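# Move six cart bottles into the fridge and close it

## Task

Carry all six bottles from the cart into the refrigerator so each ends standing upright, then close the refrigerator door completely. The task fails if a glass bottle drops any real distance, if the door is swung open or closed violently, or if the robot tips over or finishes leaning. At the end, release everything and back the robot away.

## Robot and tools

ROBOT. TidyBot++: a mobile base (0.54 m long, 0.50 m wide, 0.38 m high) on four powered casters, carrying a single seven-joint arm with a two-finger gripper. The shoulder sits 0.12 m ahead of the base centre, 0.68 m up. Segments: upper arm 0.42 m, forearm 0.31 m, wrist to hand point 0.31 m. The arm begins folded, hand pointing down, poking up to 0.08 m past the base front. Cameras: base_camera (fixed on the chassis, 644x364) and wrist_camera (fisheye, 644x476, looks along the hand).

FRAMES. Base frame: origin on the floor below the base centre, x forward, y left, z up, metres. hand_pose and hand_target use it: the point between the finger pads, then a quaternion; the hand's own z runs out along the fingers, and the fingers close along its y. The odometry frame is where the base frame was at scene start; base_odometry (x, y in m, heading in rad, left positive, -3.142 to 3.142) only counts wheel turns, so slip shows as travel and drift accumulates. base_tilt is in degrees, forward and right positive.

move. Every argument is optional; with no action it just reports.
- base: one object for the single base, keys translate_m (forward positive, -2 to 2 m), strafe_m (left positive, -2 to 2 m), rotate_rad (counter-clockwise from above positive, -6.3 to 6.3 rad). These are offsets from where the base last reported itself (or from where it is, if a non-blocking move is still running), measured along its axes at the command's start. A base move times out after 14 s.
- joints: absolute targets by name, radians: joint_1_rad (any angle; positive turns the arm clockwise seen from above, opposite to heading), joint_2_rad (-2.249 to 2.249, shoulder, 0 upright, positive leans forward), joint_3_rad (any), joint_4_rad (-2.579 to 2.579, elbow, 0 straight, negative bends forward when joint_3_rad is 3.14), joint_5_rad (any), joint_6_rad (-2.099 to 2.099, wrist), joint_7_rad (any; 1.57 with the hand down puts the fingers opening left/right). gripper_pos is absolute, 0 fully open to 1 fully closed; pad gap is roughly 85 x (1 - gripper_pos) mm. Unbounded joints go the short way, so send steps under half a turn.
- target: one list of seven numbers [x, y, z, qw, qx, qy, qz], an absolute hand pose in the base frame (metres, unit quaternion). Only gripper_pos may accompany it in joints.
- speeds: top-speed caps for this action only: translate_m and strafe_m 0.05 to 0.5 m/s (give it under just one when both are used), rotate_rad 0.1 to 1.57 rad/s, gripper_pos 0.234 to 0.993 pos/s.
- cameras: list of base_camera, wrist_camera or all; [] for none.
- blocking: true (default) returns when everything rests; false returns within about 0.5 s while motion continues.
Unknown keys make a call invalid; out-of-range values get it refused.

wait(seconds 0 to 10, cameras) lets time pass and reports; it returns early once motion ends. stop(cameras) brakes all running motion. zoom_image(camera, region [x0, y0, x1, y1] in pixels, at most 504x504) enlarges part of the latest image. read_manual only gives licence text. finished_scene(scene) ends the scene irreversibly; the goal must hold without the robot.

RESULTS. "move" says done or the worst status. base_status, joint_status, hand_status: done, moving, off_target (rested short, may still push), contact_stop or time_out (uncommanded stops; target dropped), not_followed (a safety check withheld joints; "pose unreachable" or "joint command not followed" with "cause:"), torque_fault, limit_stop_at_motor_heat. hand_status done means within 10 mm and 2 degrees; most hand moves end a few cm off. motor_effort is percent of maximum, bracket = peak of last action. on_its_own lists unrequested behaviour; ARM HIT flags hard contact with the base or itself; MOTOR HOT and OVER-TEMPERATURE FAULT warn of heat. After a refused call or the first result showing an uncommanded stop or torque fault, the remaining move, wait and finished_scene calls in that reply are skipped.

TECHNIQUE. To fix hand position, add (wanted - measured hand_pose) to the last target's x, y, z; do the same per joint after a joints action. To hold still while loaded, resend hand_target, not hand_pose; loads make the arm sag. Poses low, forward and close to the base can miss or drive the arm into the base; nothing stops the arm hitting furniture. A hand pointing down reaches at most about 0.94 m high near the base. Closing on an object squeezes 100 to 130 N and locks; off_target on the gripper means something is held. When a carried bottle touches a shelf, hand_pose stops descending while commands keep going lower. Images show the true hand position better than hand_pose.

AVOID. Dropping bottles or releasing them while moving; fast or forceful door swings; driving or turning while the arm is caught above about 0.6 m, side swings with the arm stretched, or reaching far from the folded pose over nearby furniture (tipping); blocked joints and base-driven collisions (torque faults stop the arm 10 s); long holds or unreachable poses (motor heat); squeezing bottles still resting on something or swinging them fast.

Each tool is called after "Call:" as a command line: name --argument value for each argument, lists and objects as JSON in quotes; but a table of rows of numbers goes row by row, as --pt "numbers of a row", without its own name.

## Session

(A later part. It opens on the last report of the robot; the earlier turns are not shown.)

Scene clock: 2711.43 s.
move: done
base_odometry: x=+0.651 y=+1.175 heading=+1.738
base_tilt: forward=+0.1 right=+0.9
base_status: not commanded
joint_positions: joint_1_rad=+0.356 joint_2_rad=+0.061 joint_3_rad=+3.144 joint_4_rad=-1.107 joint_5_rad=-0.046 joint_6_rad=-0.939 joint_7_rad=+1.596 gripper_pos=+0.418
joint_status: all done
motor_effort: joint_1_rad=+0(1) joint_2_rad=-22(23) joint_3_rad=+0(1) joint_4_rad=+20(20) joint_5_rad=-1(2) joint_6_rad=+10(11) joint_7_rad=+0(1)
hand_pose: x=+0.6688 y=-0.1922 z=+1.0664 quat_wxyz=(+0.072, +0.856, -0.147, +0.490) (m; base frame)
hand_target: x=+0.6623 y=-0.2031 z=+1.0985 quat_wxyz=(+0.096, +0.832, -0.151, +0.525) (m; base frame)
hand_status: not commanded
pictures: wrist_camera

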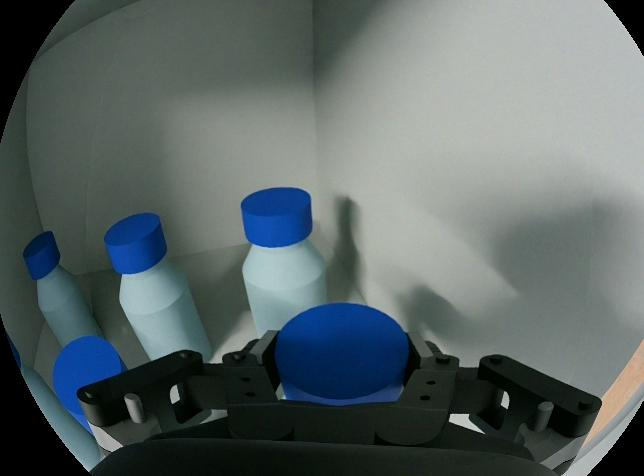

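Call:
move --joints '{"joint_1_rad": 0.36, "joint_2_rad": 0.026, "joint_3_rad": 3.1416, "joint_4_rad": -1.135, "joint_5_rad": 0.0, "joint_6_rad": -0.85, "joint_7_rad": 1.5708}' --cameras '[]'

Call:
move --joints '{"joint_1_rad": 0.36, "joint_2_rad": 0.022, "joint_3_rad": 3.1416, "joint_4_rad": -1.15, "joint_5_rad": 0.0, "joint_6_rad": -0.84, "joint_7_rad": 1.5708}' --cameras '["wrist_camera"]'

Scene clock: 2717.37 s.
move: done
base_odometry: x=+0.651 y=+1.175 heading=+1.738
base_tilt: forward=+0.2 right=+0.9
base_status: not commanded
joint_positions: joint_1_rad=+0.356 joint_2_rad=+0.054 joint_3_rad=+3.144 joint_4_rad=-1.123 joint_5_rad=-0.046 joint_6_rad=-0.920 joint_7_rad=+1.596 gripper_pos=+0.418
joint_status: all done
motor_effort: joint_1_rad=+0(1) joint_2_rad=-22(23) joint_3_rad=+0(1) joint_4_rad=+19(20) joint_5_rad=-1(2) joint_6_rad=+10(11) joint_7_rad=+0(1)
hand_pose: x=+0.6688 y=-0.1924 z=+1.0663 quat_wxyz=(+0.073, +0.854, -0.146, +0.494) (m; base frame)
hand_target: x=+0.6631 y=-0.2034 z=+1.0950 quat_wxyz=(+0.096, +0.831, -0.151, +0.527) (m; base frame)
hand_status: not commanded
pictures: none
No camera images: "cameras" was empty.

Scene clock: 2717.90 s.
move: done
base_odometry: x=+0.651 y=+1.175 heading=+1.738
base_tilt: forward=+0.2 right=+0.8
base_status: not commanded
joint_positions: joint_1_rad=+0.356 joint_2_rad=+0.049 joint_3_rad=+3.144 joint_4_rad=-1.134 joint_5_rad=-0.046 joint_6_rad=-0.908 joint_7_rad=+1.596 gripper_pos=+0.418
joint_status: all done
motor_effort: joint_1_rad=+0(2) joint_2_rad=-21(22) joint_3_rad=+0(2) joint_4_rad=+19(19) joint_5_rad=+0(1) joint_6_rad=+9(10) joint_7_rad=+0(1)
hand_pose: x=+0.6680 y=-0.1922 z=+1.0664 quat_wxyz=(+0.073, +0.853, -0.146, +0.496) (m; base frame)
hand_target: x=+0.6627 y=-0.2032 z=+1.0916 quat_wxyz=(+0.096, +0.831, -0.151, +0.527) (m; base frame)
hand_status: not commanded
pictures: wrist_camera

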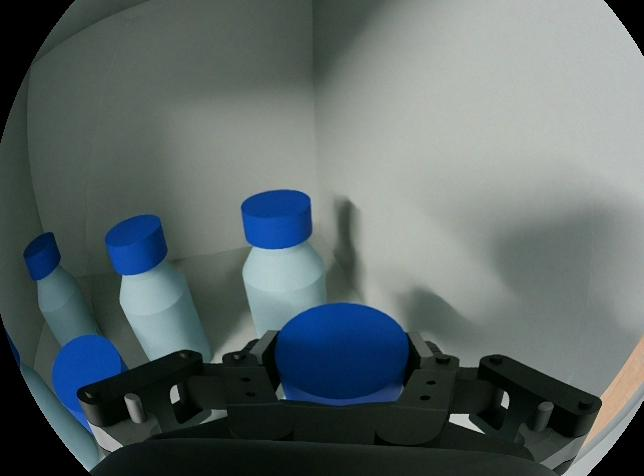

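Call:
move --joints '{"gripper_pos": 0.0}' --speeds '{"gripper_pos": 0.3}' --cameras '["wrist_camera"]'

Call:
zoom_image --camera "wrist_camera" --region '[0, 180, 500, 440]'

Scene clock: 2725.70 s.
move: done
base_odometry: x=+0.651 y=+1.175 heading=+1.738
base_tilt: forward=+0.3 right=+0.9
base_status: not commanded
joint_positions: joint_1_rad=+0.356 joint_2_rad=+0.038 joint_3_rad=+3.144 joint_4_rad=-1.134 joint_5_rad=-0.046 joint_6_rad=-0.896 joint_7_rad=+1.596 gripper_pos=+0.000
joint_status: all done
motor_effort: joint_1_rad=+0(1) joint_2_rad=-19(22) joint_3_rad=+0(1) joint_4_rad=+17(20) joint_5_rad=-1(1) joint_6_rad=+8(10) joint_7_rad=+0(1)
hand_pose: x=+0.6657 y=-0.1915 z=+1.0761 quat_wxyz=(+0.075, +0.847, -0.145, +0.506) (m; base frame)
hand_target: x=+0.6627 y=-0.2032 z=+1.0916 quat_wxyz=(+0.096, +0.831, -0.151, +0.527) (m; base frame)
hand_status: not commanded
pictures: wrist_camera

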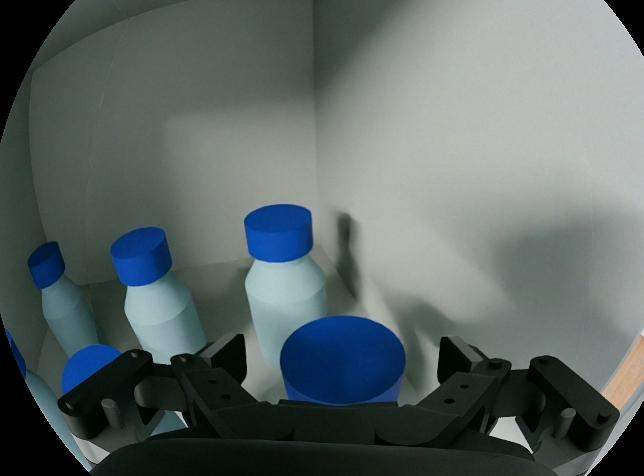

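Scaled by 1.008.

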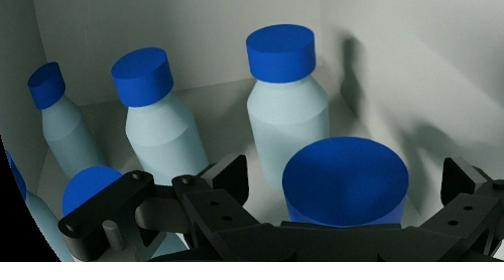

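Call:
move --base '{"translate_m": -0.086, "strafe_m": 0.028}' --speeds '{"translate_m": 0.25}' --cameras '["wrist_camera"]'

Call:
move --base '{"translate_m": -0.43}' --speeds '{"translate_m": 0.45}' --cameras '["wrist_camera", "base_camera"]'

Scene clock: 2850.67 s.
move: done
base_odometry: x=+0.637 y=+1.085 heading=+1.738
base_tilt: forward=+0.2 right=+0.8
base_status: done
joint_positions: joint_1_rad=+0.356 joint_2_rad=+0.020 joint_3_rad=+3.144 joint_4_rad=-1.134 joint_5_rad=-0.046 joint_6_rad=-0.895 joint_7_rad=+1.596 gripper_pos=+0.000
joint_status: not commanded
motor_effort: joint_1_rad=+0(1) joint_2_rad=-18(24) joint_3_rad=-1(1) joint_4_rad=+17(18) joint_5_rad=-1(2) joint_6_rad=+8(9) joint_7_rad=-1(1)
hand_pose: x=+0.6591 y=-0.1891 z=+1.0865 quat_wxyz=(+0.077, +0.842, -0.145, +0.514) (m; base frame)
hand_target: x=+0.6627 y=-0.2032 z=+1.0916 quat_wxyz=(+0.096, +0.831, -0.151, +0.527) (m; base frame)
hand_status: not commanded
pictures: wrist_camera

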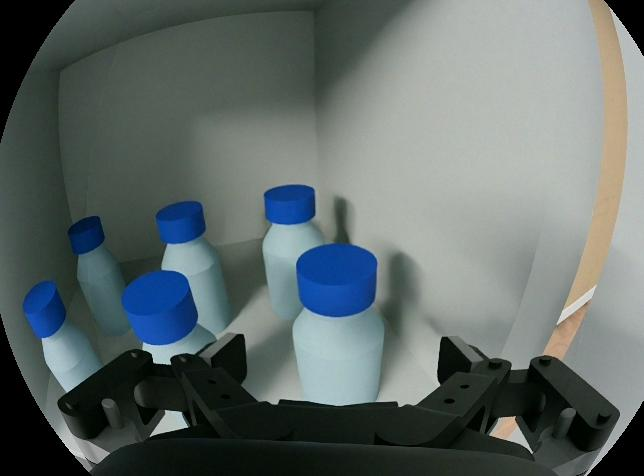

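Scene clock: 2852.87 s.
move: done
base_odometry: x=+0.708 y=+0.661 heading=+1.738
base_tilt: forward=+0.2 right=+0.9
base_status: done
joint_positions: joint_1_rad=+0.356 joint_2_rad=+0.015 joint_3_rad=+3.144 joint_4_rad=-1.134 joint_5_rad=-0.046 joint_6_rad=-0.895 joint_7_rad=+1.596 gripper_pos=+0.000
joint_status: not commanded
motor_effort: joint_1_rad=+0(2) joint_2_rad=-18(21) joint_3_rad=-1(2) joint_4_rad=+17(18) joint_5_rad=-1(1) joint_6_rad=+8(9) joint_7_rad=+0(1)
hand_pose: x=+0.6574 y=-0.1885 z=+1.0893 quat_wxyz=(+0.077, +0.841, -0.144, +0.516) (m; base frame)
hand_target: x=+0.6627 y=-0.2032 z=+1.0916 quat_wxyz=(+0.096, +0.831, -0.151, +0.527) (m; base frame)
hand_status: not commanded
pictures: base_camera, wrist_camera

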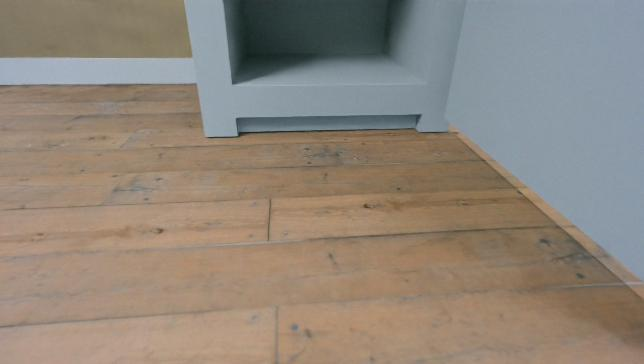

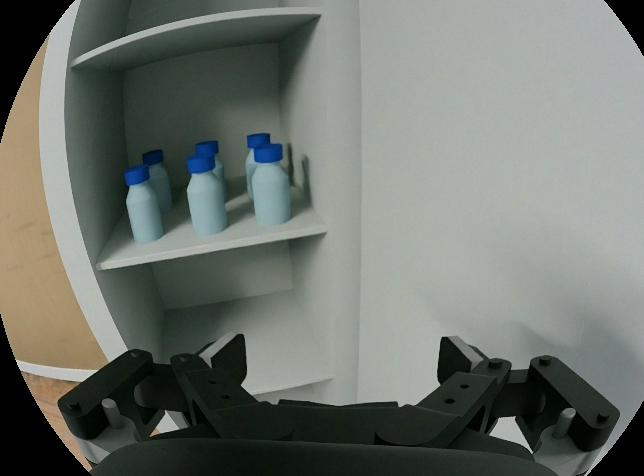

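Call:
move --base '{"translate_m": -0.1325, "strafe_m": -1.259, "rotate_rad": 1.645}' --joints '{"joint_1_rad": 0.05, "joint_2_rad": -0.3235, "joint_3_rad": 3.1416, "joint_4_rad": -2.155, "joint_5_rad": 0.0, "joint_6_rad": 0.2, "joint_7_rad": 1.5708}' --cameras '["wrist_camera", "base_camera"]'

Scene clock: 2881.33 s.
move: done
base_odometry: x=+1.972 y=+0.740 heading=-2.900
base_tilt: forward=+0.1 right=+0.9
base_status: done
joint_positions: joint_1_rad=+0.062 joint_2_rad=-0.319 joint_3_rad=+3.144 joint_4_rad=-2.130 joint_5_rad=-0.046 joint_6_rad=+0.140 joint_7_rad=+1.596 gripper_pos=+0.000
joint_status: all done
motor_effort: joint_1_rad=+0(3) joint_2_rad=-9(21) joint_3_rad=+0(3) joint_4_rad=+18(19) joint_5_rad=+0(2) joint_6_rad=+9(10) joint_7_rad=+0(2)
hand_pose: x=+0.6012 y=-0.0318 z=+0.9754 quat_wxyz=(+0.017, +0.741, -0.034, +0.671) (m; base frame)
hand_target: x=+0.5992 y=-0.0227 z=+0.9808 quat_wxyz=(+0.017, +0.728, -0.018, +0.685) (m; base frame)
hand_status: not commanded
pictures: base_camera, wrist_camera

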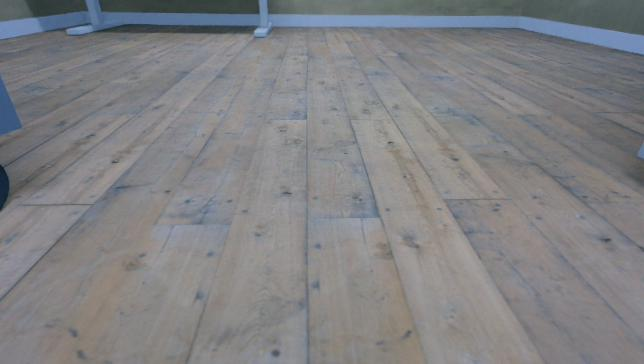

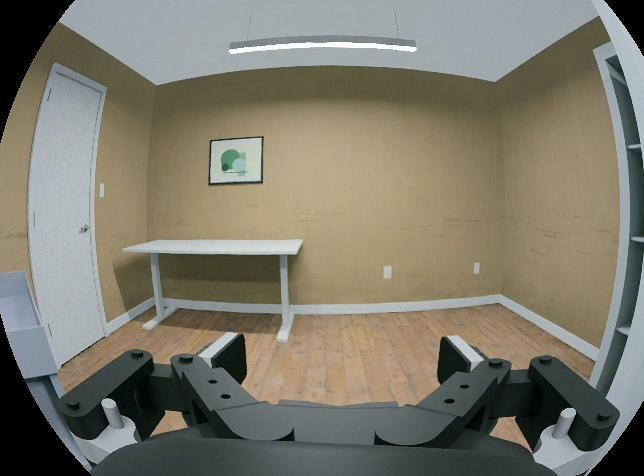

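Call:
move

Scene clock: 2898.03 s.
base_odometry: x=+1.972 y=+0.740 heading=-2.900
base_tilt: forward=+0.2 right=+0.9
base_status: done
joint_positions: joint_1_rad=+0.062 joint_2_rad=-0.319 joint_3_rad=+3.144 joint_4_rad=-2.130 joint_5_rad=-0.046 joint_6_rad=+0.140 joint_7_rad=+1.596 gripper_pos=+0.000
joint_status: all done
motor_effort: joint_1_rad=+0(3) joint_2_rad=-9(21) joint_3_rad=+0(3) joint_4_rad=+19(19) joint_5_rad=+0(2) joint_6_rad=+9(10) joint_7_rad=+0(2)
hand_pose: x=+0.6012 y=-0.0318 z=+0.9754 quat_wxyz=(+0.017, +0.741, -0.034, +0.671) (m; base frame)
hand_target: x=+0.5992 y=-0.0227 z=+0.9808 quat_wxyz=(+0.017, +0.728, -0.018, +0.685) (m; base frame)
hand_status: not commanded
pictures: base_camera, wrist_camera

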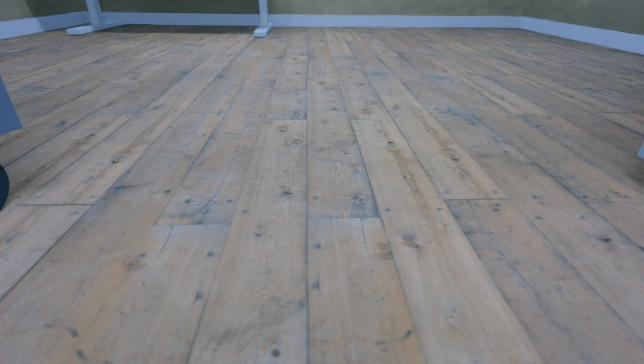

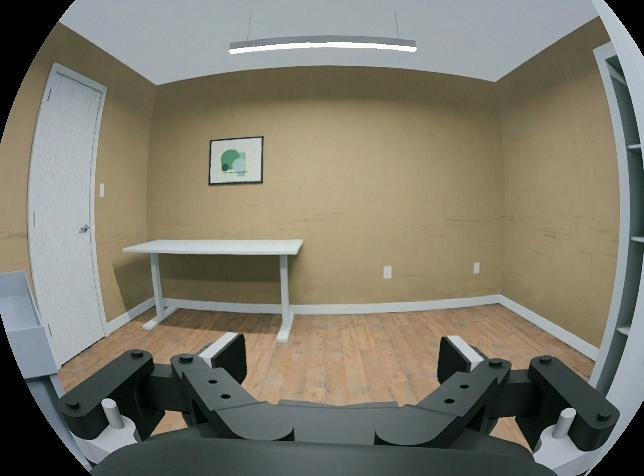

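Call:
move --base '{"strafe_m": -0.55}' --speeds '{"strafe_m": 0.3}'

Scene clock: 2936.37 s.
move: done
base_odometry: x=+1.840 y=+1.274 heading=-2.900
base_tilt: forward=+0.2 right=+0.9
base_status: done
joint_positions: joint_1_rad=+0.061 joint_2_rad=-0.319 joint_3_rad=+3.144 joint_4_rad=-2.130 joint_5_rad=-0.046 joint_6_rad=+0.141 joint_7_rad=+1.596 gripper_pos=+0.000
joint_status: not commanded
motor_effort: joint_1_rad=+0(1) joint_2_rad=-9(9) joint_3_rad=+0(2) joint_4_rad=+18(19) joint_5_rad=+0(1) joint_6_rad=+9(10) joint_7_rad=+0(1)
hand_pose: x=+0.6013 y=-0.0313 z=+0.9757 quat_wxyz=(+0.017, +0.741, -0.033, +0.671) (m; base frame)
hand_target: x=+0.5992 y=-0.0227 z=+0.9808 quat_wxyz=(+0.017, +0.728, -0.018, +0.685) (m; base frame)
hand_status: not commanded
pictures: base_camera, wrist_camera

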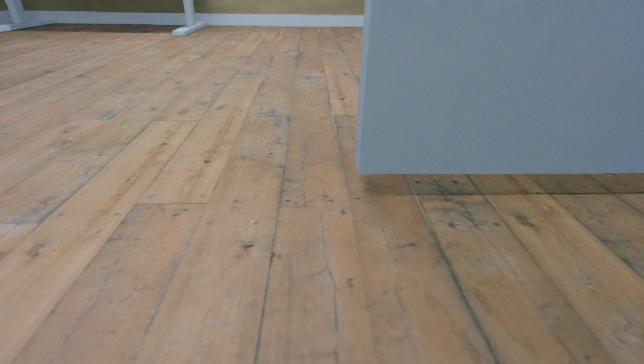

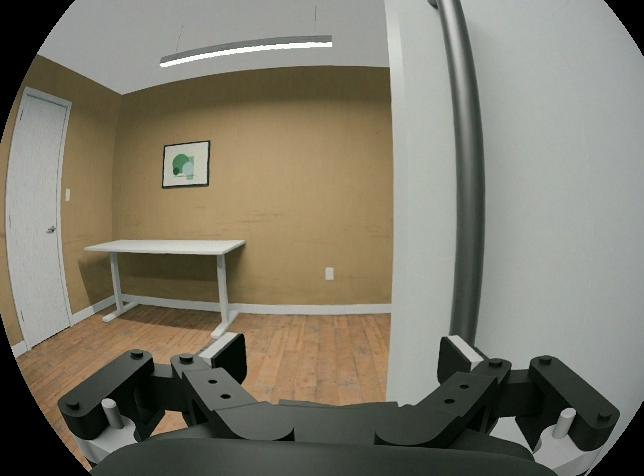

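Call:
zoom_image --camera "wrist_camera" --region '[370, 150, 530, 270]'

Scaled by 3.150.

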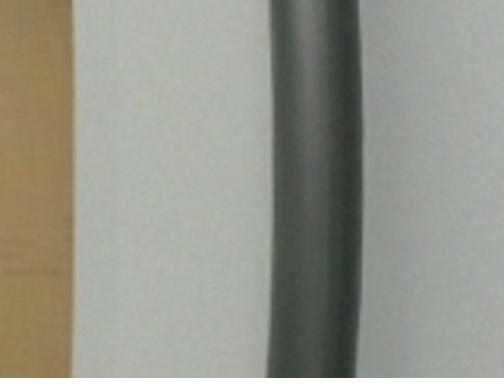

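Call:
move --base '{"translate_m": 0.05, "strafe_m": -0.096, "rotate_rad": -0.015}' --speeds '{"strafe_m": 0.15}'

Call:
zoom_image --camera "wrist_camera" --region '[270, 150, 430, 270]'

Scene clock: 3019.77 s.
move: done
base_odometry: x=+1.769 y=+1.355 heading=-2.915
base_tilt: forward=+0.1 right=+0.9
base_status: done
joint_positions: joint_1_rad=+0.059 joint_2_rad=-0.320 joint_3_rad=+3.143 joint_4_rad=-2.130 joint_5_rad=-0.046 joint_6_rad=+0.142 joint_7_rad=+1.596 gripper_pos=+0.000
joint_status: not commanded
motor_effort: joint_1_rad=+0(2) joint_2_rad=-9(11) joint_3_rad=-1(2) joint_4_rad=+19(19) joint_5_rad=-1(1) joint_6_rad=+9(9) joint_7_rad=+0(1)
hand_pose: x=+0.6011 y=-0.0300 z=+0.9762 quat_wxyz=(+0.016, +0.740, -0.032, +0.671) (m; base frame)
hand_target: x=+0.5992 y=-0.0227 z=+0.9808 quat_wxyz=(+0.017, +0.728, -0.018, +0.685) (m; base frame)
hand_status: not commanded
pictures: base_camera, wrist_camera

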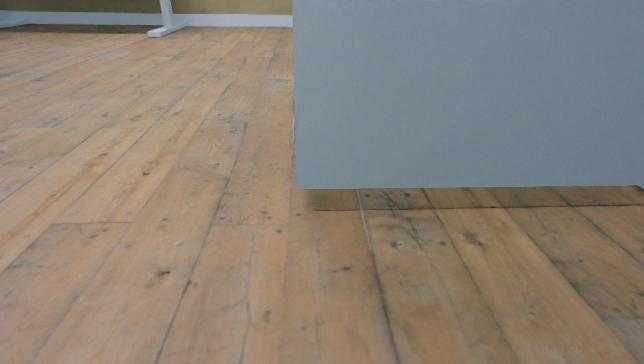

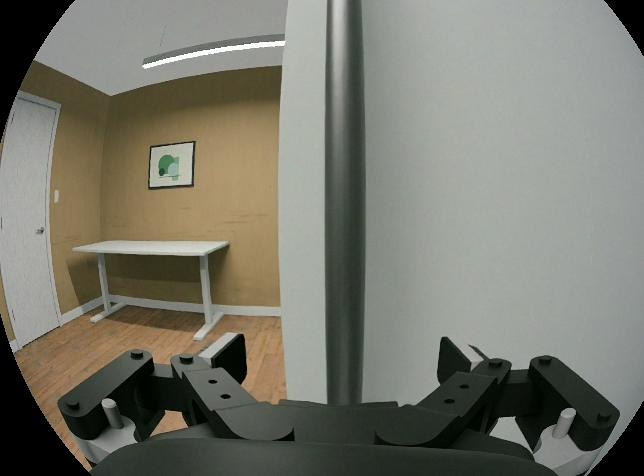

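Scaled by 3.150.

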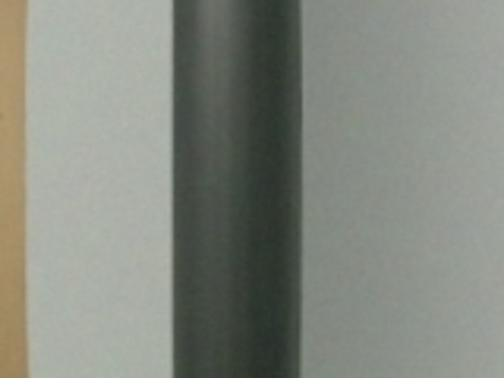

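Call:
zoom_image --camera "base_camera" --region '[280, 140, 644, 230]'

Scaled by 1.385.

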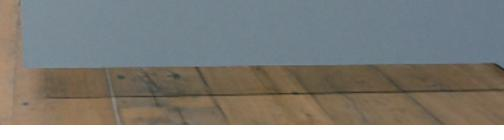

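Call:
move --base '{"translate_m": 0.072, "strafe_m": -0.007}' --speeds '{"translate_m": 0.1}'

Call:
zoom_image --camera "wrist_camera" --region '[270, 150, 430, 270]'

Scene clock: 3048.93 s.
move: done
base_odometry: x=+1.697 y=+1.346 heading=-2.915
base_tilt: forward=+0.2 right=+0.8
base_status: done
joint_positions: joint_1_rad=+0.059 joint_2_rad=-0.322 joint_3_rad=+3.143 joint_4_rad=-2.130 joint_5_rad=-0.046 joint_6_rad=+0.142 joint_7_rad=+1.596 gripper_pos=+0.000
joint_status: not commanded
motor_effort: joint_1_rad=+0(1) joint_2_rad=-9(11) joint_3_rad=+0(1) joint_4_rad=+18(19) joint_5_rad=+0(1) joint_6_rad=+9(10) joint_7_rad=+0(1)
hand_pose: x=+0.6003 y=-0.0300 z=+0.9774 quat_wxyz=(+0.016, +0.739, -0.032, +0.672) (m; base frame)
hand_target: x=+0.5992 y=-0.0227 z=+0.9808 quat_wxyz=(+0.017, +0.728, -0.018, +0.685) (m; base frame)
hand_status: not commanded
pictures: base_camera, wrist_camera

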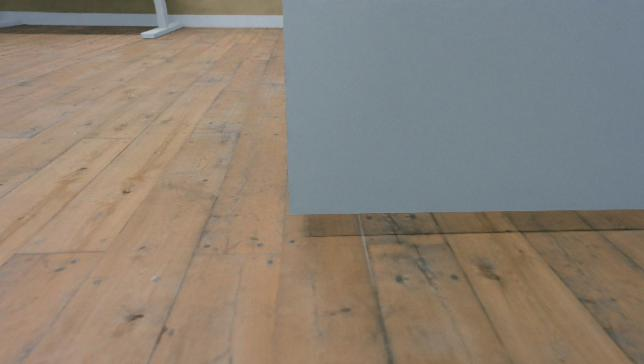

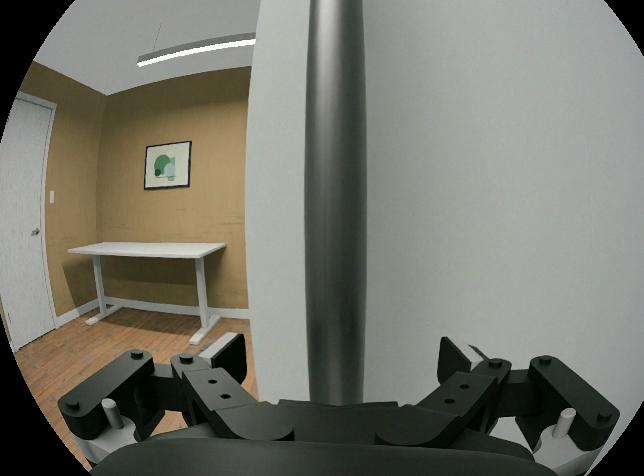

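Scaled by 3.150.

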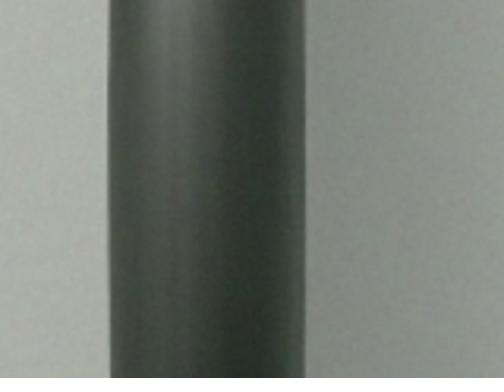

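Call:
move --base '{"translate_m": 0.008, "strafe_m": 0.002}' --speeds '{"translate_m": 0.1}' --cameras '[]'

Call:
move --joints '{"gripper_pos": 0.85}' --speeds '{"gripper_pos": 0.4}'

Scene clock: 3061.47 s.
move: done
base_odometry: x=+1.689 y=+1.343 heading=-2.915
base_tilt: forward=+0.2 right=+0.9
base_status: done
joint_positions: joint_1_rad=+0.059 joint_2_rad=-0.322 joint_3_rad=+3.143 joint_4_rad=-2.130 joint_5_rad=-0.046 joint_6_rad=+0.143 joint_7_rad=+1.596 gripper_pos=+0.000
joint_status: not commanded
motor_effort: joint_1_rad=+0(1) joint_2_rad=-9(12) joint_3_rad=-1(2) joint_4_rad=+18(19) joint_5_rad=+0(1) joint_6_rad=+9(10) joint_7_rad=+0(1)
hand_pose: x=+0.6002 y=-0.0300 z=+0.9775 quat_wxyz=(+0.016, +0.739, -0.032, +0.673) (m; base frame)
hand_target: x=+0.5992 y=-0.0227 z=+0.9808 quat_wxyz=(+0.017, +0.728, -0.018, +0.685) (m; base frame)
hand_status: not commanded
pictures: none
No camera images: "cameras" was empty.

Scene clock: 3063.93 s.
move: off_target
base_odometry: x=+1.689 y=+1.343 heading=-2.915
base_tilt: forward=+0.2 right=+0.8
base_status: not commanded
joint_positions: joint_1_rad=+0.058 joint_2_rad=-0.323 joint_3_rad=+3.143 joint_4_rad=-2.131 joint_5_rad=-0.046 joint_6_rad=+0.143 joint_7_rad=+1.596 gripper_pos=+0.745
joint_status: gripper_pos off_target (ended at +0.745, target +0.850)
motor_effort: joint_1_rad=+0(2) joint_2_rad=-7(9) joint_3_rad=-1(3) joint_4_rad=+19(19) joint_5_rad=-1(1) joint_6_rad=+9(10) joint_7_rad=-1(1)
hand_pose: x=+0.6002 y=-0.0295 z=+0.9775 quat_wxyz=(+0.015, +0.739, -0.032, +0.673) (m; base frame)
hand_target: x=+0.5992 y=-0.0227 z=+0.9808 quat_wxyz=(+0.017, +0.728, -0.018, +0.685) (m; base frame)
hand_status: not commanded
pictures: base_camera, wrist_camera

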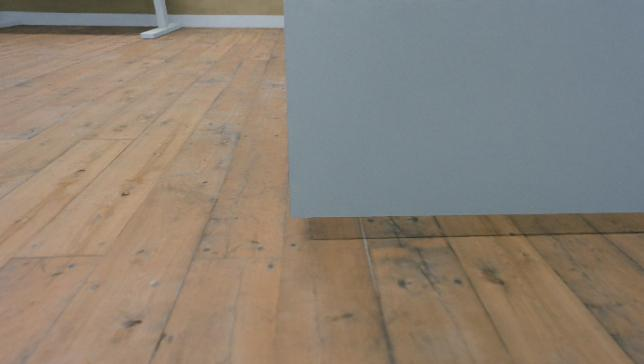

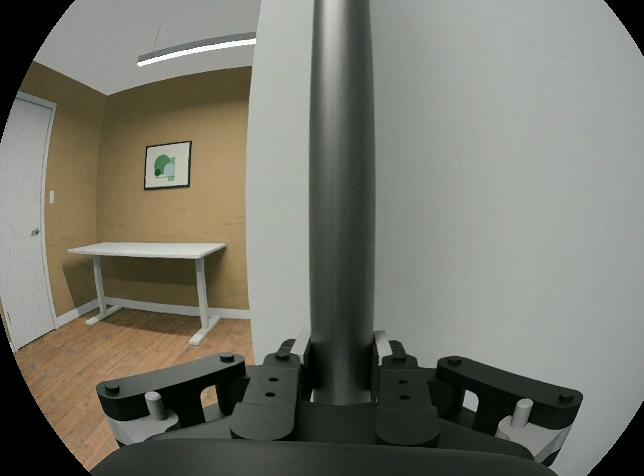

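Call:
move --base '{"translate_m": 0.109, "strafe_m": 0.101, "rotate_rad": -0.1745}' --speeds '{"translate_m": 0.12, "rotate_rad": 0.125}' --cameras '["wrist_camera"]'

Scene clock: 3083.03 s.
move: done
base_odometry: x=+1.606 y=+1.219 heading=-3.090
base_tilt: forward=+0.2 right=+0.9
base_status: done
joint_positions: joint_1_rad=+0.049 joint_2_rad=-0.331 joint_3_rad=+3.139 joint_4_rad=-2.141 joint_5_rad=-0.046 joint_6_rad=+0.151 joint_7_rad=+1.596 gripper_pos=+0.745
joint_status: not commanded
motor_effort: joint_1_rad=+1(4) joint_2_rad=-9(11) joint_3_rad=+0(5) joint_4_rad=+18(21) joint_5_rad=-1(2) joint_6_rad=+9(11) joint_7_rad=+0(2)
hand_pose: x=+0.5971 y=-0.0224 z=+0.9778 quat_wxyz=(+0.012, +0.737, -0.026, +0.675) (m; base frame)
hand_target: x=+0.5992 y=-0.0227 z=+0.9808 quat_wxyz=(+0.017, +0.728, -0.018, +0.685) (m; base frame)
hand_status: not commanded
pictures: wrist_camera

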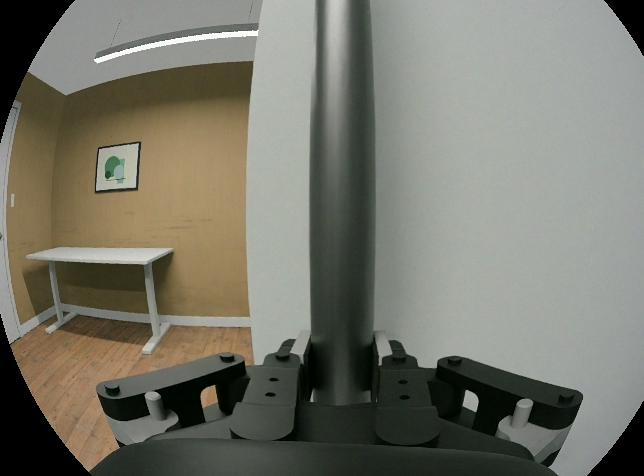

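Call:
move --base '{"translate_m": 0.108, "strafe_m": 0.108, "rotate_rad": -0.1745}' --speeds '{"translate_m": 0.12, "rotate_rad": 0.125}' --cameras '[]'

Call:
move --base '{"translate_m": 0.108, "strafe_m": 0.108, "rotate_rad": -0.1745}' --speeds '{"translate_m": 0.12, "rotate_rad": 0.125}' --cameras '["wrist_camera"]'

Scene clock: 3091.60 s.
move: done
base_odometry: x=+1.503 y=+1.106 heading=+3.019
base_tilt: forward=+0.2 right=+0.8
base_status: done
joint_positions: joint_1_rad=+0.047 joint_2_rad=-0.329 joint_3_rad=+3.138 joint_4_rad=-2.142 joint_5_rad=-0.046 joint_6_rad=+0.157 joint_7_rad=+1.596 gripper_pos=+0.745
joint_status: not commanded
motor_effort: joint_1_rad=+2(4) joint_2_rad=-11(12) joint_3_rad=+1(4) joint_4_rad=+16(21) joint_5_rad=+0(2) joint_6_rad=+7(12) joint_7_rad=+0(1)
hand_pose: x=+0.5980 y=-0.0213 z=+0.9781 quat_wxyz=(+0.011, +0.736, -0.025, +0.676) (m; base frame)
hand_target: x=+0.5992 y=-0.0227 z=+0.9808 quat_wxyz=(+0.017, +0.728, -0.018, +0.685) (m; base frame)
hand_status: not commanded
pictures: none
No camera images: "cameras" was empty.

Scene clock: 3093.43 s.
move: done
base_odometry: x=+1.382 y=+1.012 heading=+2.845
base_tilt: forward=+0.1 right=+0.9
base_status: done
joint_positions: joint_1_rad=+0.044 joint_2_rad=-0.326 joint_3_rad=+3.135 joint_4_rad=-2.140 joint_5_rad=-0.046 joint_6_rad=+0.160 joint_7_rad=+1.596 gripper_pos=+0.745
joint_status: not commanded
motor_effort: joint_1_rad=+0(4) joint_2_rad=-12(13) joint_3_rad=-1(4) joint_4_rad=+15(20) joint_5_rad=+0(1) joint_6_rad=+7(11) joint_7_rad=+0(1)
hand_pose: x=+0.5991 y=-0.0186 z=+0.9783 quat_wxyz=(+0.010, +0.736, -0.023, +0.677) (m; base frame)
hand_target: x=+0.5992 y=-0.0227 z=+0.9808 quat_wxyz=(+0.017, +0.728, -0.018, +0.685) (m; base frame)
hand_status: not commanded
pictures: wrist_camera

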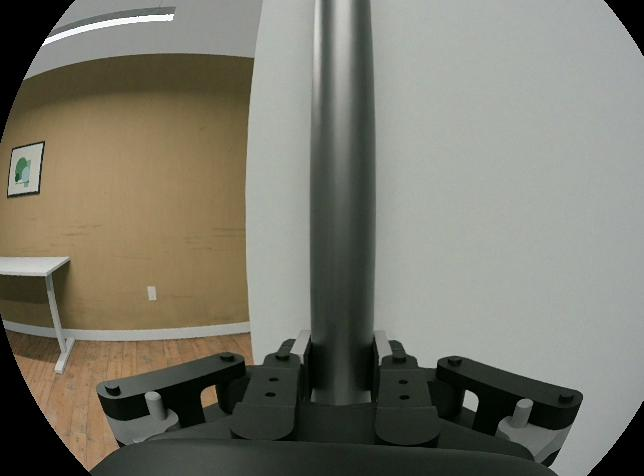

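Call:
move --base '{"translate_m": 0.109, "strafe_m": 0.109, "rotate_rad": -0.1745}' --speeds '{"translate_m": 0.12, "rotate_rad": 0.125}' --cameras '[]'

Call:
move --base '{"translate_m": 0.109, "strafe_m": 0.109, "rotate_rad": -0.1745}' --speeds '{"translate_m": 0.12, "rotate_rad": 0.125}' --cameras '["wrist_camera"]'

Scene clock: 3101.17 s.
move: done
base_odometry: x=+1.246 y=+0.939 heading=+2.671
base_tilt: forward=+0.2 right=+0.9
base_status: done
joint_positions: joint_1_rad=+0.042 joint_2_rad=-0.323 joint_3_rad=+3.133 joint_4_rad=-2.139 joint_5_rad=-0.046 joint_6_rad=+0.161 joint_7_rad=+1.596 gripper_pos=+0.745
joint_status: not commanded
motor_effort: joint_1_rad=+0(6) joint_2_rad=-12(13) joint_3_rad=+0(7) joint_4_rad=+14(20) joint_5_rad=-1(1) joint_6_rad=+7(11) joint_7_rad=+0(1)
hand_pose: x=+0.6002 y=-0.0166 z=+0.9784 quat_wxyz=(+0.009, +0.736, -0.021, +0.677) (m; base frame)
hand_target: x=+0.5992 y=-0.0227 z=+0.9808 quat_wxyz=(+0.017, +0.728, -0.018, +0.685) (m; base frame)
hand_status: not commanded
pictures: none
No camera images: "cameras" was empty.

Scene clock: 3103.00 s.
move: done
base_odometry: x=+1.099 y=+0.891 heading=+2.496
base_tilt: forward=+0.2 right=+0.8
base_status: done
joint_positions: joint_1_rad=+0.040 joint_2_rad=-0.321 joint_3_rad=+3.130 joint_4_rad=-2.138 joint_5_rad=-0.046 joint_6_rad=+0.163 joint_7_rad=+1.596 gripper_pos=+0.745
joint_status: not commanded
motor_effort: joint_1_rad=+1(7) joint_2_rad=-13(14) joint_3_rad=+1(6) joint_4_rad=+14(20) joint_5_rad=+0(2) joint_6_rad=+6(11) joint_7_rad=+0(1)
hand_pose: x=+0.6012 y=-0.0137 z=+0.9784 quat_wxyz=(+0.007, +0.736, -0.019, +0.677) (m; base frame)
hand_target: x=+0.5992 y=-0.0227 z=+0.9808 quat_wxyz=(+0.017, +0.728, -0.018, +0.685) (m; base frame)
hand_status: not commanded
pictures: wrist_camera

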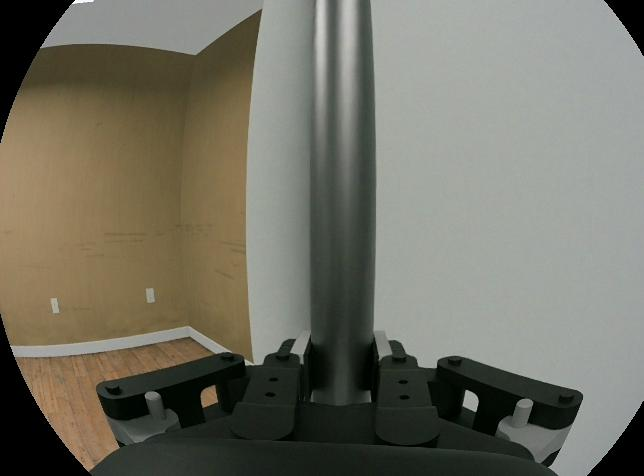

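Call:
move --base '{"translate_m": 0.109, "strafe_m": 0.113, "rotate_rad": -0.1745}' --speeds '{"translate_m": 0.12, "rotate_rad": 0.125}' --cameras '[]'

Call:
move --base '{"translate_m": 0.109, "strafe_m": 0.113, "rotate_rad": -0.1745}' --speeds '{"translate_m": 0.12, "rotate_rad": 0.125}'

Scene clock: 3114.17 s.
move: done
base_odometry: x=+0.944 y=+0.867 heading=+2.321
base_tilt: forward=+0.2 right=+0.9
base_status: done
joint_positions: joint_1_rad=+0.040 joint_2_rad=-0.318 joint_3_rad=+3.129 joint_4_rad=-2.136 joint_5_rad=-0.046 joint_6_rad=+0.165 joint_7_rad=+1.596 gripper_pos=+0.745
joint_status: not commanded
motor_effort: joint_1_rad=+1(6) joint_2_rad=-13(14) joint_3_rad=+0(6) joint_4_rad=+14(20) joint_5_rad=+0(1) joint_6_rad=+6(11) joint_7_rad=+0(1)
hand_pose: x=+0.6022 y=-0.0135 z=+0.9784 quat_wxyz=(+0.007, +0.736, -0.019, +0.677) (m; base frame)
hand_target: x=+0.5992 y=-0.0227 z=+0.9808 quat_wxyz=(+0.017, +0.728, -0.018, +0.685) (m; base frame)
hand_status: not commanded
pictures: none
No camera images: "cameras" was empty.

Scene clock: 3116.03 s.
move: done
base_odometry: x=+0.787 y=+0.869 heading=+2.146
base_tilt: forward=+0.2 right=+0.9
base_status: done
joint_positions: joint_1_rad=+0.040 joint_2_rad=-0.315 joint_3_rad=+3.129 joint_4_rad=-2.135 joint_5_rad=-0.046 joint_6_rad=+0.166 joint_7_rad=+1.596 gripper_pos=+0.745
joint_status: not commanded
motor_effort: joint_1_rad=+1(9) joint_2_rad=-14(15) joint_3_rad=+1(9) joint_4_rad=+14(19) joint_5_rad=+0(2) joint_6_rad=+7(11) joint_7_rad=+0(1)
hand_pose: x=+0.6033 y=-0.0130 z=+0.9783 quat_wxyz=(+0.007, +0.736, -0.019, +0.677) (m; base frame)
hand_target: x=+0.5992 y=-0.0227 z=+0.9808 quat_wxyz=(+0.017, +0.728, -0.018, +0.685) (m; base frame)
hand_status: not commanded
pictures: base_camera, wrist_camera

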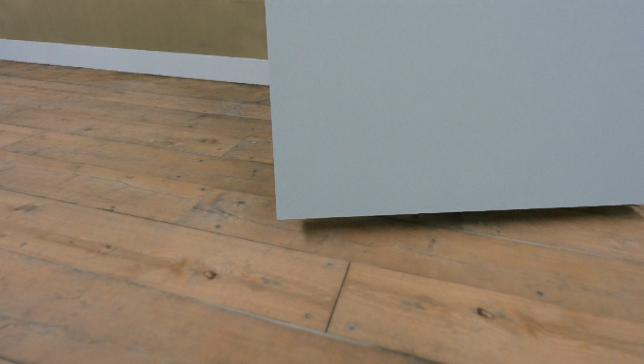

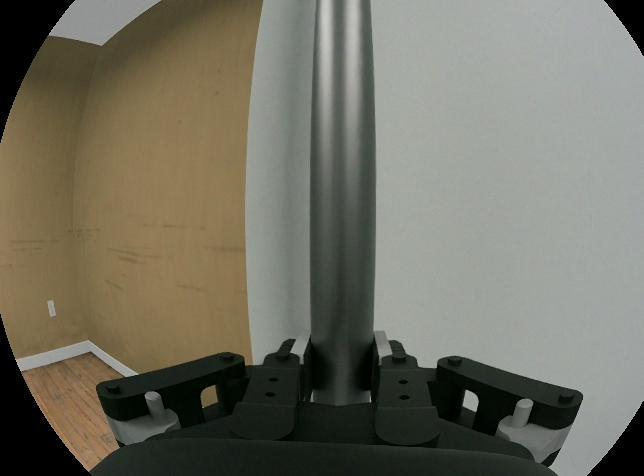

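Call:
move --base '{"translate_m": 0.109, "strafe_m": 0.113, "rotate_rad": -0.1745}' --speeds '{"translate_m": 0.12, "rotate_rad": 0.125}'

Scene clock: 3124.80 s.
move: done
base_odometry: x=+0.632 y=+0.899 heading=+1.971
base_tilt: forward=+0.2 right=+0.8
base_status: done
joint_positions: joint_1_rad=+0.038 joint_2_rad=-0.313 joint_3_rad=+3.128 joint_4_rad=-2.135 joint_5_rad=-0.046 joint_6_rad=+0.168 joint_7_rad=+1.596 gripper_pos=+0.745
joint_status: not commanded
motor_effort: joint_1_rad=+2(7) joint_2_rad=-15(16) joint_3_rad=+1(7) joint_4_rad=+14(20) joint_5_rad=-1(2) joint_6_rad=+7(11) joint_7_rad=+0(1)
hand_pose: x=+0.6039 y=-0.0122 z=+0.9780 quat_wxyz=(+0.006, +0.736, -0.018, +0.677) (m; base frame)
hand_target: x=+0.5992 y=-0.0227 z=+0.9808 quat_wxyz=(+0.017, +0.728, -0.018, +0.685) (m; base frame)
hand_status: not commanded
pictures: base_camera, wrist_camera

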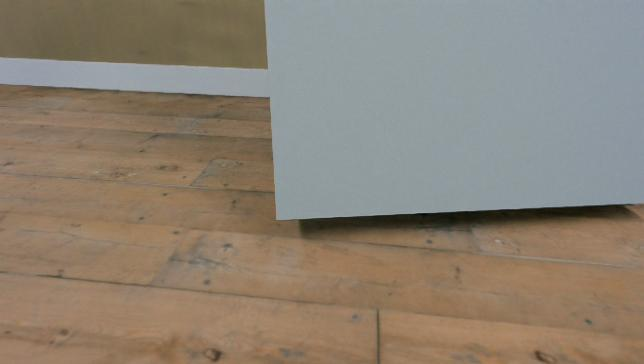

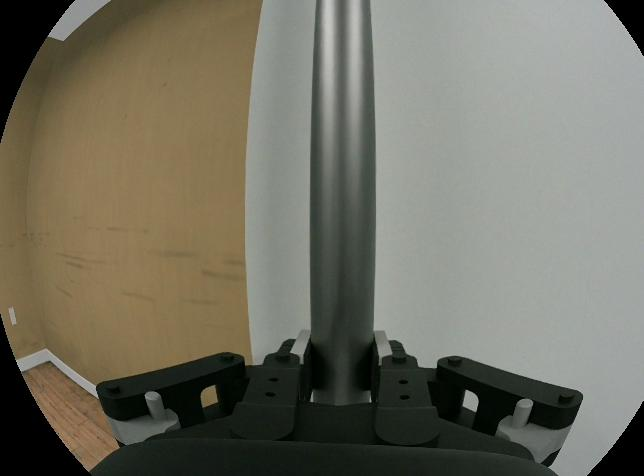

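Call:
move --base '{"translate_m": 0.087, "strafe_m": 0.09, "rotate_rad": -0.1396}' --speeds '{"translate_m": 0.12, "rotate_rad": 0.125}'

Scene clock: 3140.27 s.
move: done
base_odometry: x=+0.515 y=+0.945 heading=+1.831
base_tilt: forward=+0.3 right=+0.8
base_status: done
joint_positions: joint_1_rad=+0.035 joint_2_rad=-0.312 joint_3_rad=+3.126 joint_4_rad=-2.135 joint_5_rad=-0.046 joint_6_rad=+0.169 joint_7_rad=+1.596 gripper_pos=+0.745
joint_status: not commanded
motor_effort: joint_1_rad=+1(7) joint_2_rad=-15(16) joint_3_rad=+1(7) joint_4_rad=+15(19) joint_5_rad=-1(2) joint_6_rad=+7(11) joint_7_rad=+0(1)
hand_pose: x=+0.6043 y=-0.0090 z=+0.9777 quat_wxyz=(+0.005, +0.736, -0.015, +0.677) (m; base frame)
hand_target: x=+0.5992 y=-0.0227 z=+0.9808 quat_wxyz=(+0.017, +0.728, -0.018, +0.685) (m; base frame)
hand_status: not commanded
pictures: base_camera, wrist_camera

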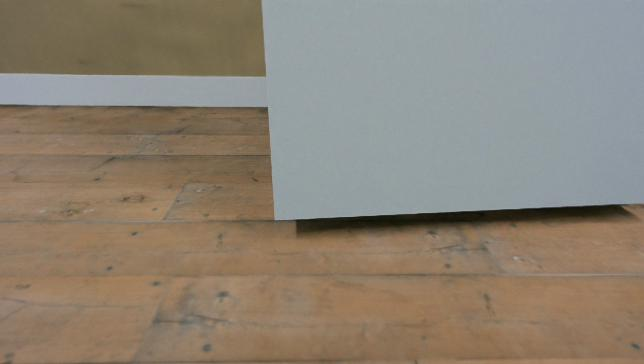

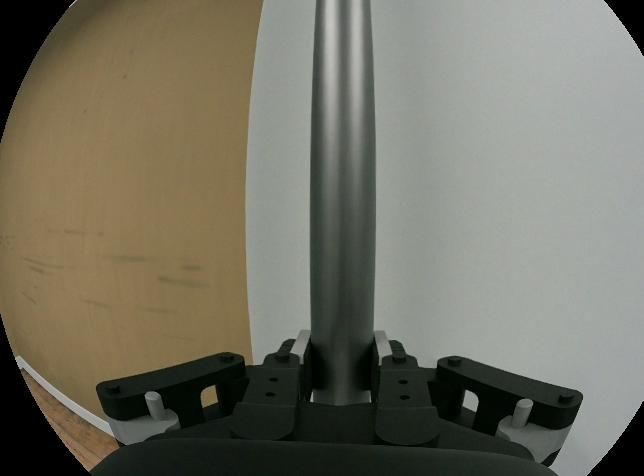

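Call:
move --base '{"translate_m": 0.033, "strafe_m": 0.036, "rotate_rad": -0.0524}' --speeds '{"translate_m": 0.08, "rotate_rad": 0.1}'

Scene clock: 3154.10 s.
move: done
base_odometry: x=+0.472 y=+0.967 heading=+1.778
base_tilt: forward=+0.2 right=+0.8
base_status: done
joint_positions: joint_1_rad=+0.033 joint_2_rad=-0.311 joint_3_rad=+3.125 joint_4_rad=-2.135 joint_5_rad=-0.046 joint_6_rad=+0.169 joint_7_rad=+1.596 gripper_pos=+0.745
joint_status: not commanded
motor_effort: joint_1_rad=+3(9) joint_2_rad=-13(15) joint_3_rad=+2(9) joint_4_rad=+14(19) joint_5_rad=+0(3) joint_6_rad=+7(11) joint_7_rad=+0(1)
hand_pose: x=+0.6044 y=-0.0083 z=+0.9775 quat_wxyz=(+0.004, +0.736, -0.015, +0.677) (m; base frame)
hand_target: x=+0.5992 y=-0.0227 z=+0.9808 quat_wxyz=(+0.017, +0.728, -0.018, +0.685) (m; base frame)
hand_status: not commanded
pictures: base_camera, wrist_camera

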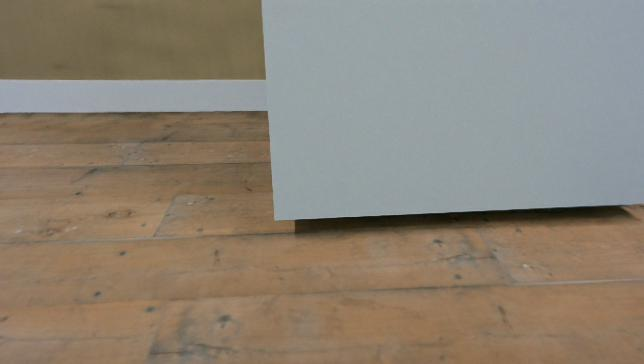

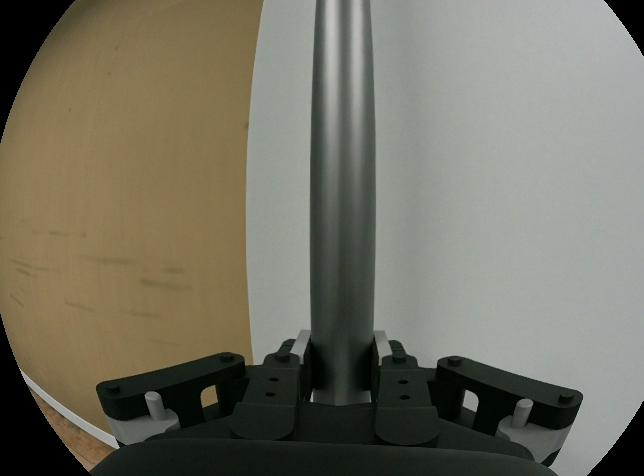

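Call:
move --base '{"translate_m": 0.024, "strafe_m": 0.026, "rotate_rad": -0.038}' --speeds '{"translate_m": 0.06, "rotate_rad": 0.1}'

Scene clock: 3161.37 s.
move: done
base_odometry: x=+0.441 y=+0.986 heading=+1.739
base_tilt: forward=+0.2 right=+0.9
base_status: done
joint_positions: joint_1_rad=+0.035 joint_2_rad=-0.320 joint_3_rad=+3.125 joint_4_rad=-2.142 joint_5_rad=-0.046 joint_6_rad=+0.169 joint_7_rad=+1.596 gripper_pos=+0.745
joint_status: not commanded
motor_effort: joint_1_rad=+2(8) joint_2_rad=-10(14) joint_3_rad=+2(8) joint_4_rad=+19(23) joint_5_rad=-1(2) joint_6_rad=+10(13) joint_7_rad=+0(1)
hand_pose: x=+0.6012 y=-0.0086 z=+0.9773 quat_wxyz=(+0.005, +0.736, -0.015, +0.677) (m; base frame)
hand_target: x=+0.5992 y=-0.0227 z=+0.9808 quat_wxyz=(+0.017, +0.728, -0.018, +0.685) (m; base frame)
hand_status: not commanded
pictures: base_camera, wrist_camera

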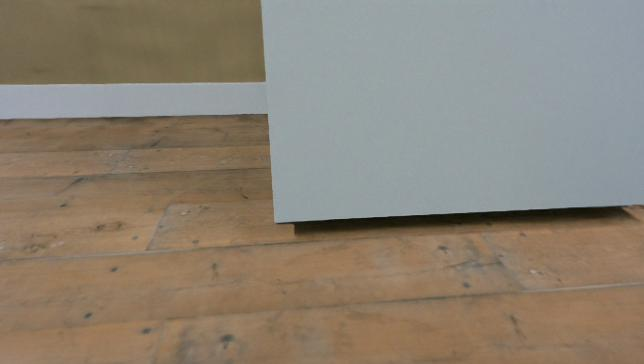

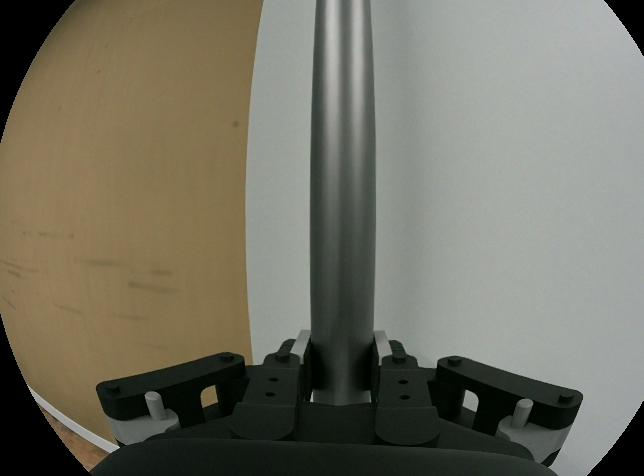

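Call:
move --base '{"translate_m": 0.012}' --speeds '{"translate_m": 0.05}' --cameras '["base_camera"]'

Scene clock: 3166.83 s.
move: done
base_odometry: x=+0.439 y=+0.997 heading=+1.739
base_tilt: forward=+0.1 right=+0.8
base_status: done
joint_positions: joint_1_rad=+0.037 joint_2_rad=-0.348 joint_3_rad=+3.125 joint_4_rad=-2.164 joint_5_rad=-0.046 joint_6_rad=+0.169 joint_7_rad=+1.596 gripper_pos=+0.745
joint_status: not commanded
motor_effort: joint_1_rad=+2(5) joint_2_rad=-4(11) joint_3_rad=+2(5) joint_4_rad=+23(26) joint_5_rad=-1(2) joint_6_rad=+13(14) joint_7_rad=+0(1)
hand_pose: x=+0.5905 y=-0.0094 z=+0.9773 quat_wxyz=(+0.005, +0.733, -0.016, +0.680) (m; base frame)
hand_target: x=+0.5992 y=-0.0227 z=+0.9808 quat_wxyz=(+0.017, +0.728, -0.018, +0.685) (m; base frame)
hand_status: not commanded
pictures: base_camera

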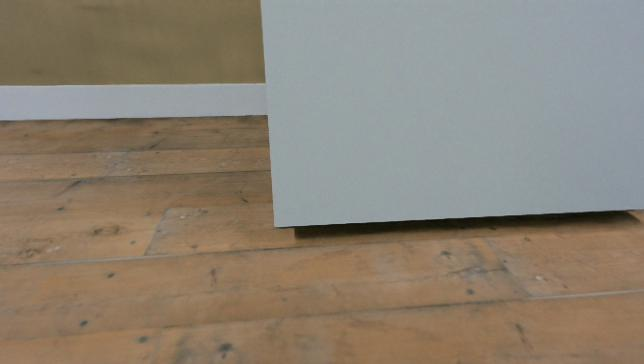

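Call:
move --base '{"translate_m": -0.01}' --joints '{"gripper_pos": 0.0}' --speeds '{"translate_m": 0.05, "gripper_pos": 0.5}' --cameras '["wrist_camera"]'

Scene clock: 3181.63 s.
move: done
base_odometry: x=+0.441 y=+0.987 heading=+1.739
base_tilt: forward=+0.2 right=+0.9
base_status: done
joint_positions: joint_1_rad=+0.041 joint_2_rad=-0.324 joint_3_rad=+3.127 joint_4_rad=-2.145 joint_5_rad=-0.046 joint_6_rad=+0.169 joint_7_rad=+1.596 gripper_pos=+0.000
joint_status: all done
motor_effort: joint_1_rad=+0(5) joint_2_rad=-9(12) joint_3_rad=+0(5) joint_4_rad=+19(21) joint_5_rad=+0(1) joint_6_rad=+9(11) joint_7_rad=+0(1)
hand_pose: x=+0.5996 y=-0.0127 z=+0.9774 quat_wxyz=(+0.007, +0.735, -0.018, +0.678) (m; base frame)
hand_target: x=+0.5992 y=-0.0227 z=+0.9808 quat_wxyz=(+0.017, +0.728, -0.018, +0.685) (m; base frame)
hand_status: not commanded
pictures: wrist_camera

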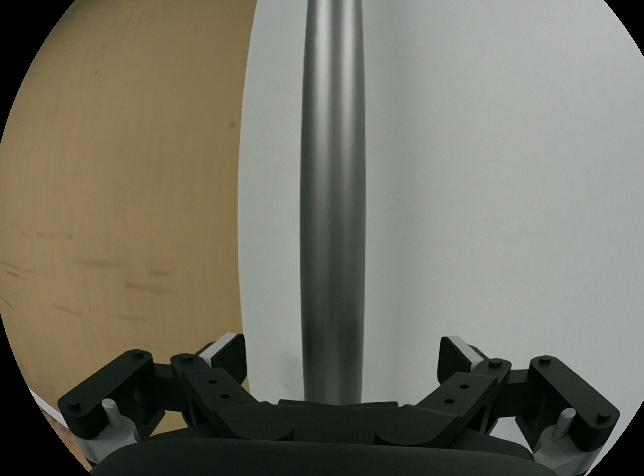

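Call:
move --base '{"translate_m": -0.15}' --speeds '{"translate_m": 0.2}' --cameras '["wrist_camera"]'

Scene clock: 3195.20 s.
move: done
base_odometry: x=+0.466 y=+0.839 heading=+1.739
base_tilt: forward=+0.1 right=+0.8
base_status: done
joint_positions: joint_1_rad=+0.041 joint_2_rad=-0.325 joint_3_rad=+3.127 joint_4_rad=-2.145 joint_5_rad=-0.046 joint_6_rad=+0.169 joint_7_rad=+1.596 gripper_pos=+0.000
joint_status: not commanded
motor_effort: joint_1_rad=+0(1) joint_2_rad=-9(11) joint_3_rad=+0(1) joint_4_rad=+18(19) joint_5_rad=+0(1) joint_6_rad=+9(10) joint_7_rad=+0(1)
hand_pose: x=+0.5993 y=-0.0127 z=+0.9780 quat_wxyz=(+0.007, +0.735, -0.018, +0.678) (m; base frame)
hand_target: x=+0.5992 y=-0.0227 z=+0.9808 quat_wxyz=(+0.017, +0.728, -0.018, +0.685) (m; base frame)
hand_status: not commanded
pictures: wrist_camera

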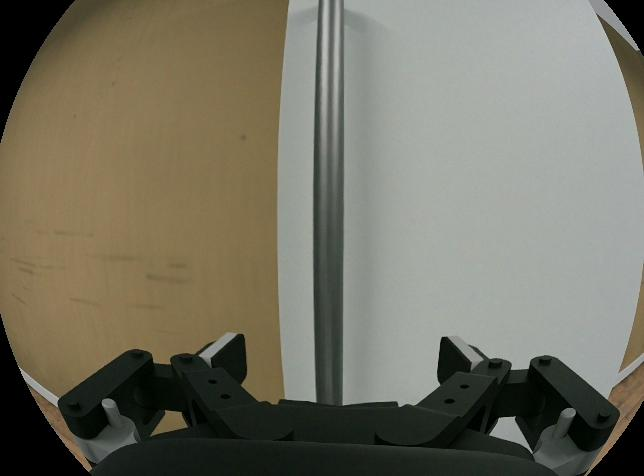

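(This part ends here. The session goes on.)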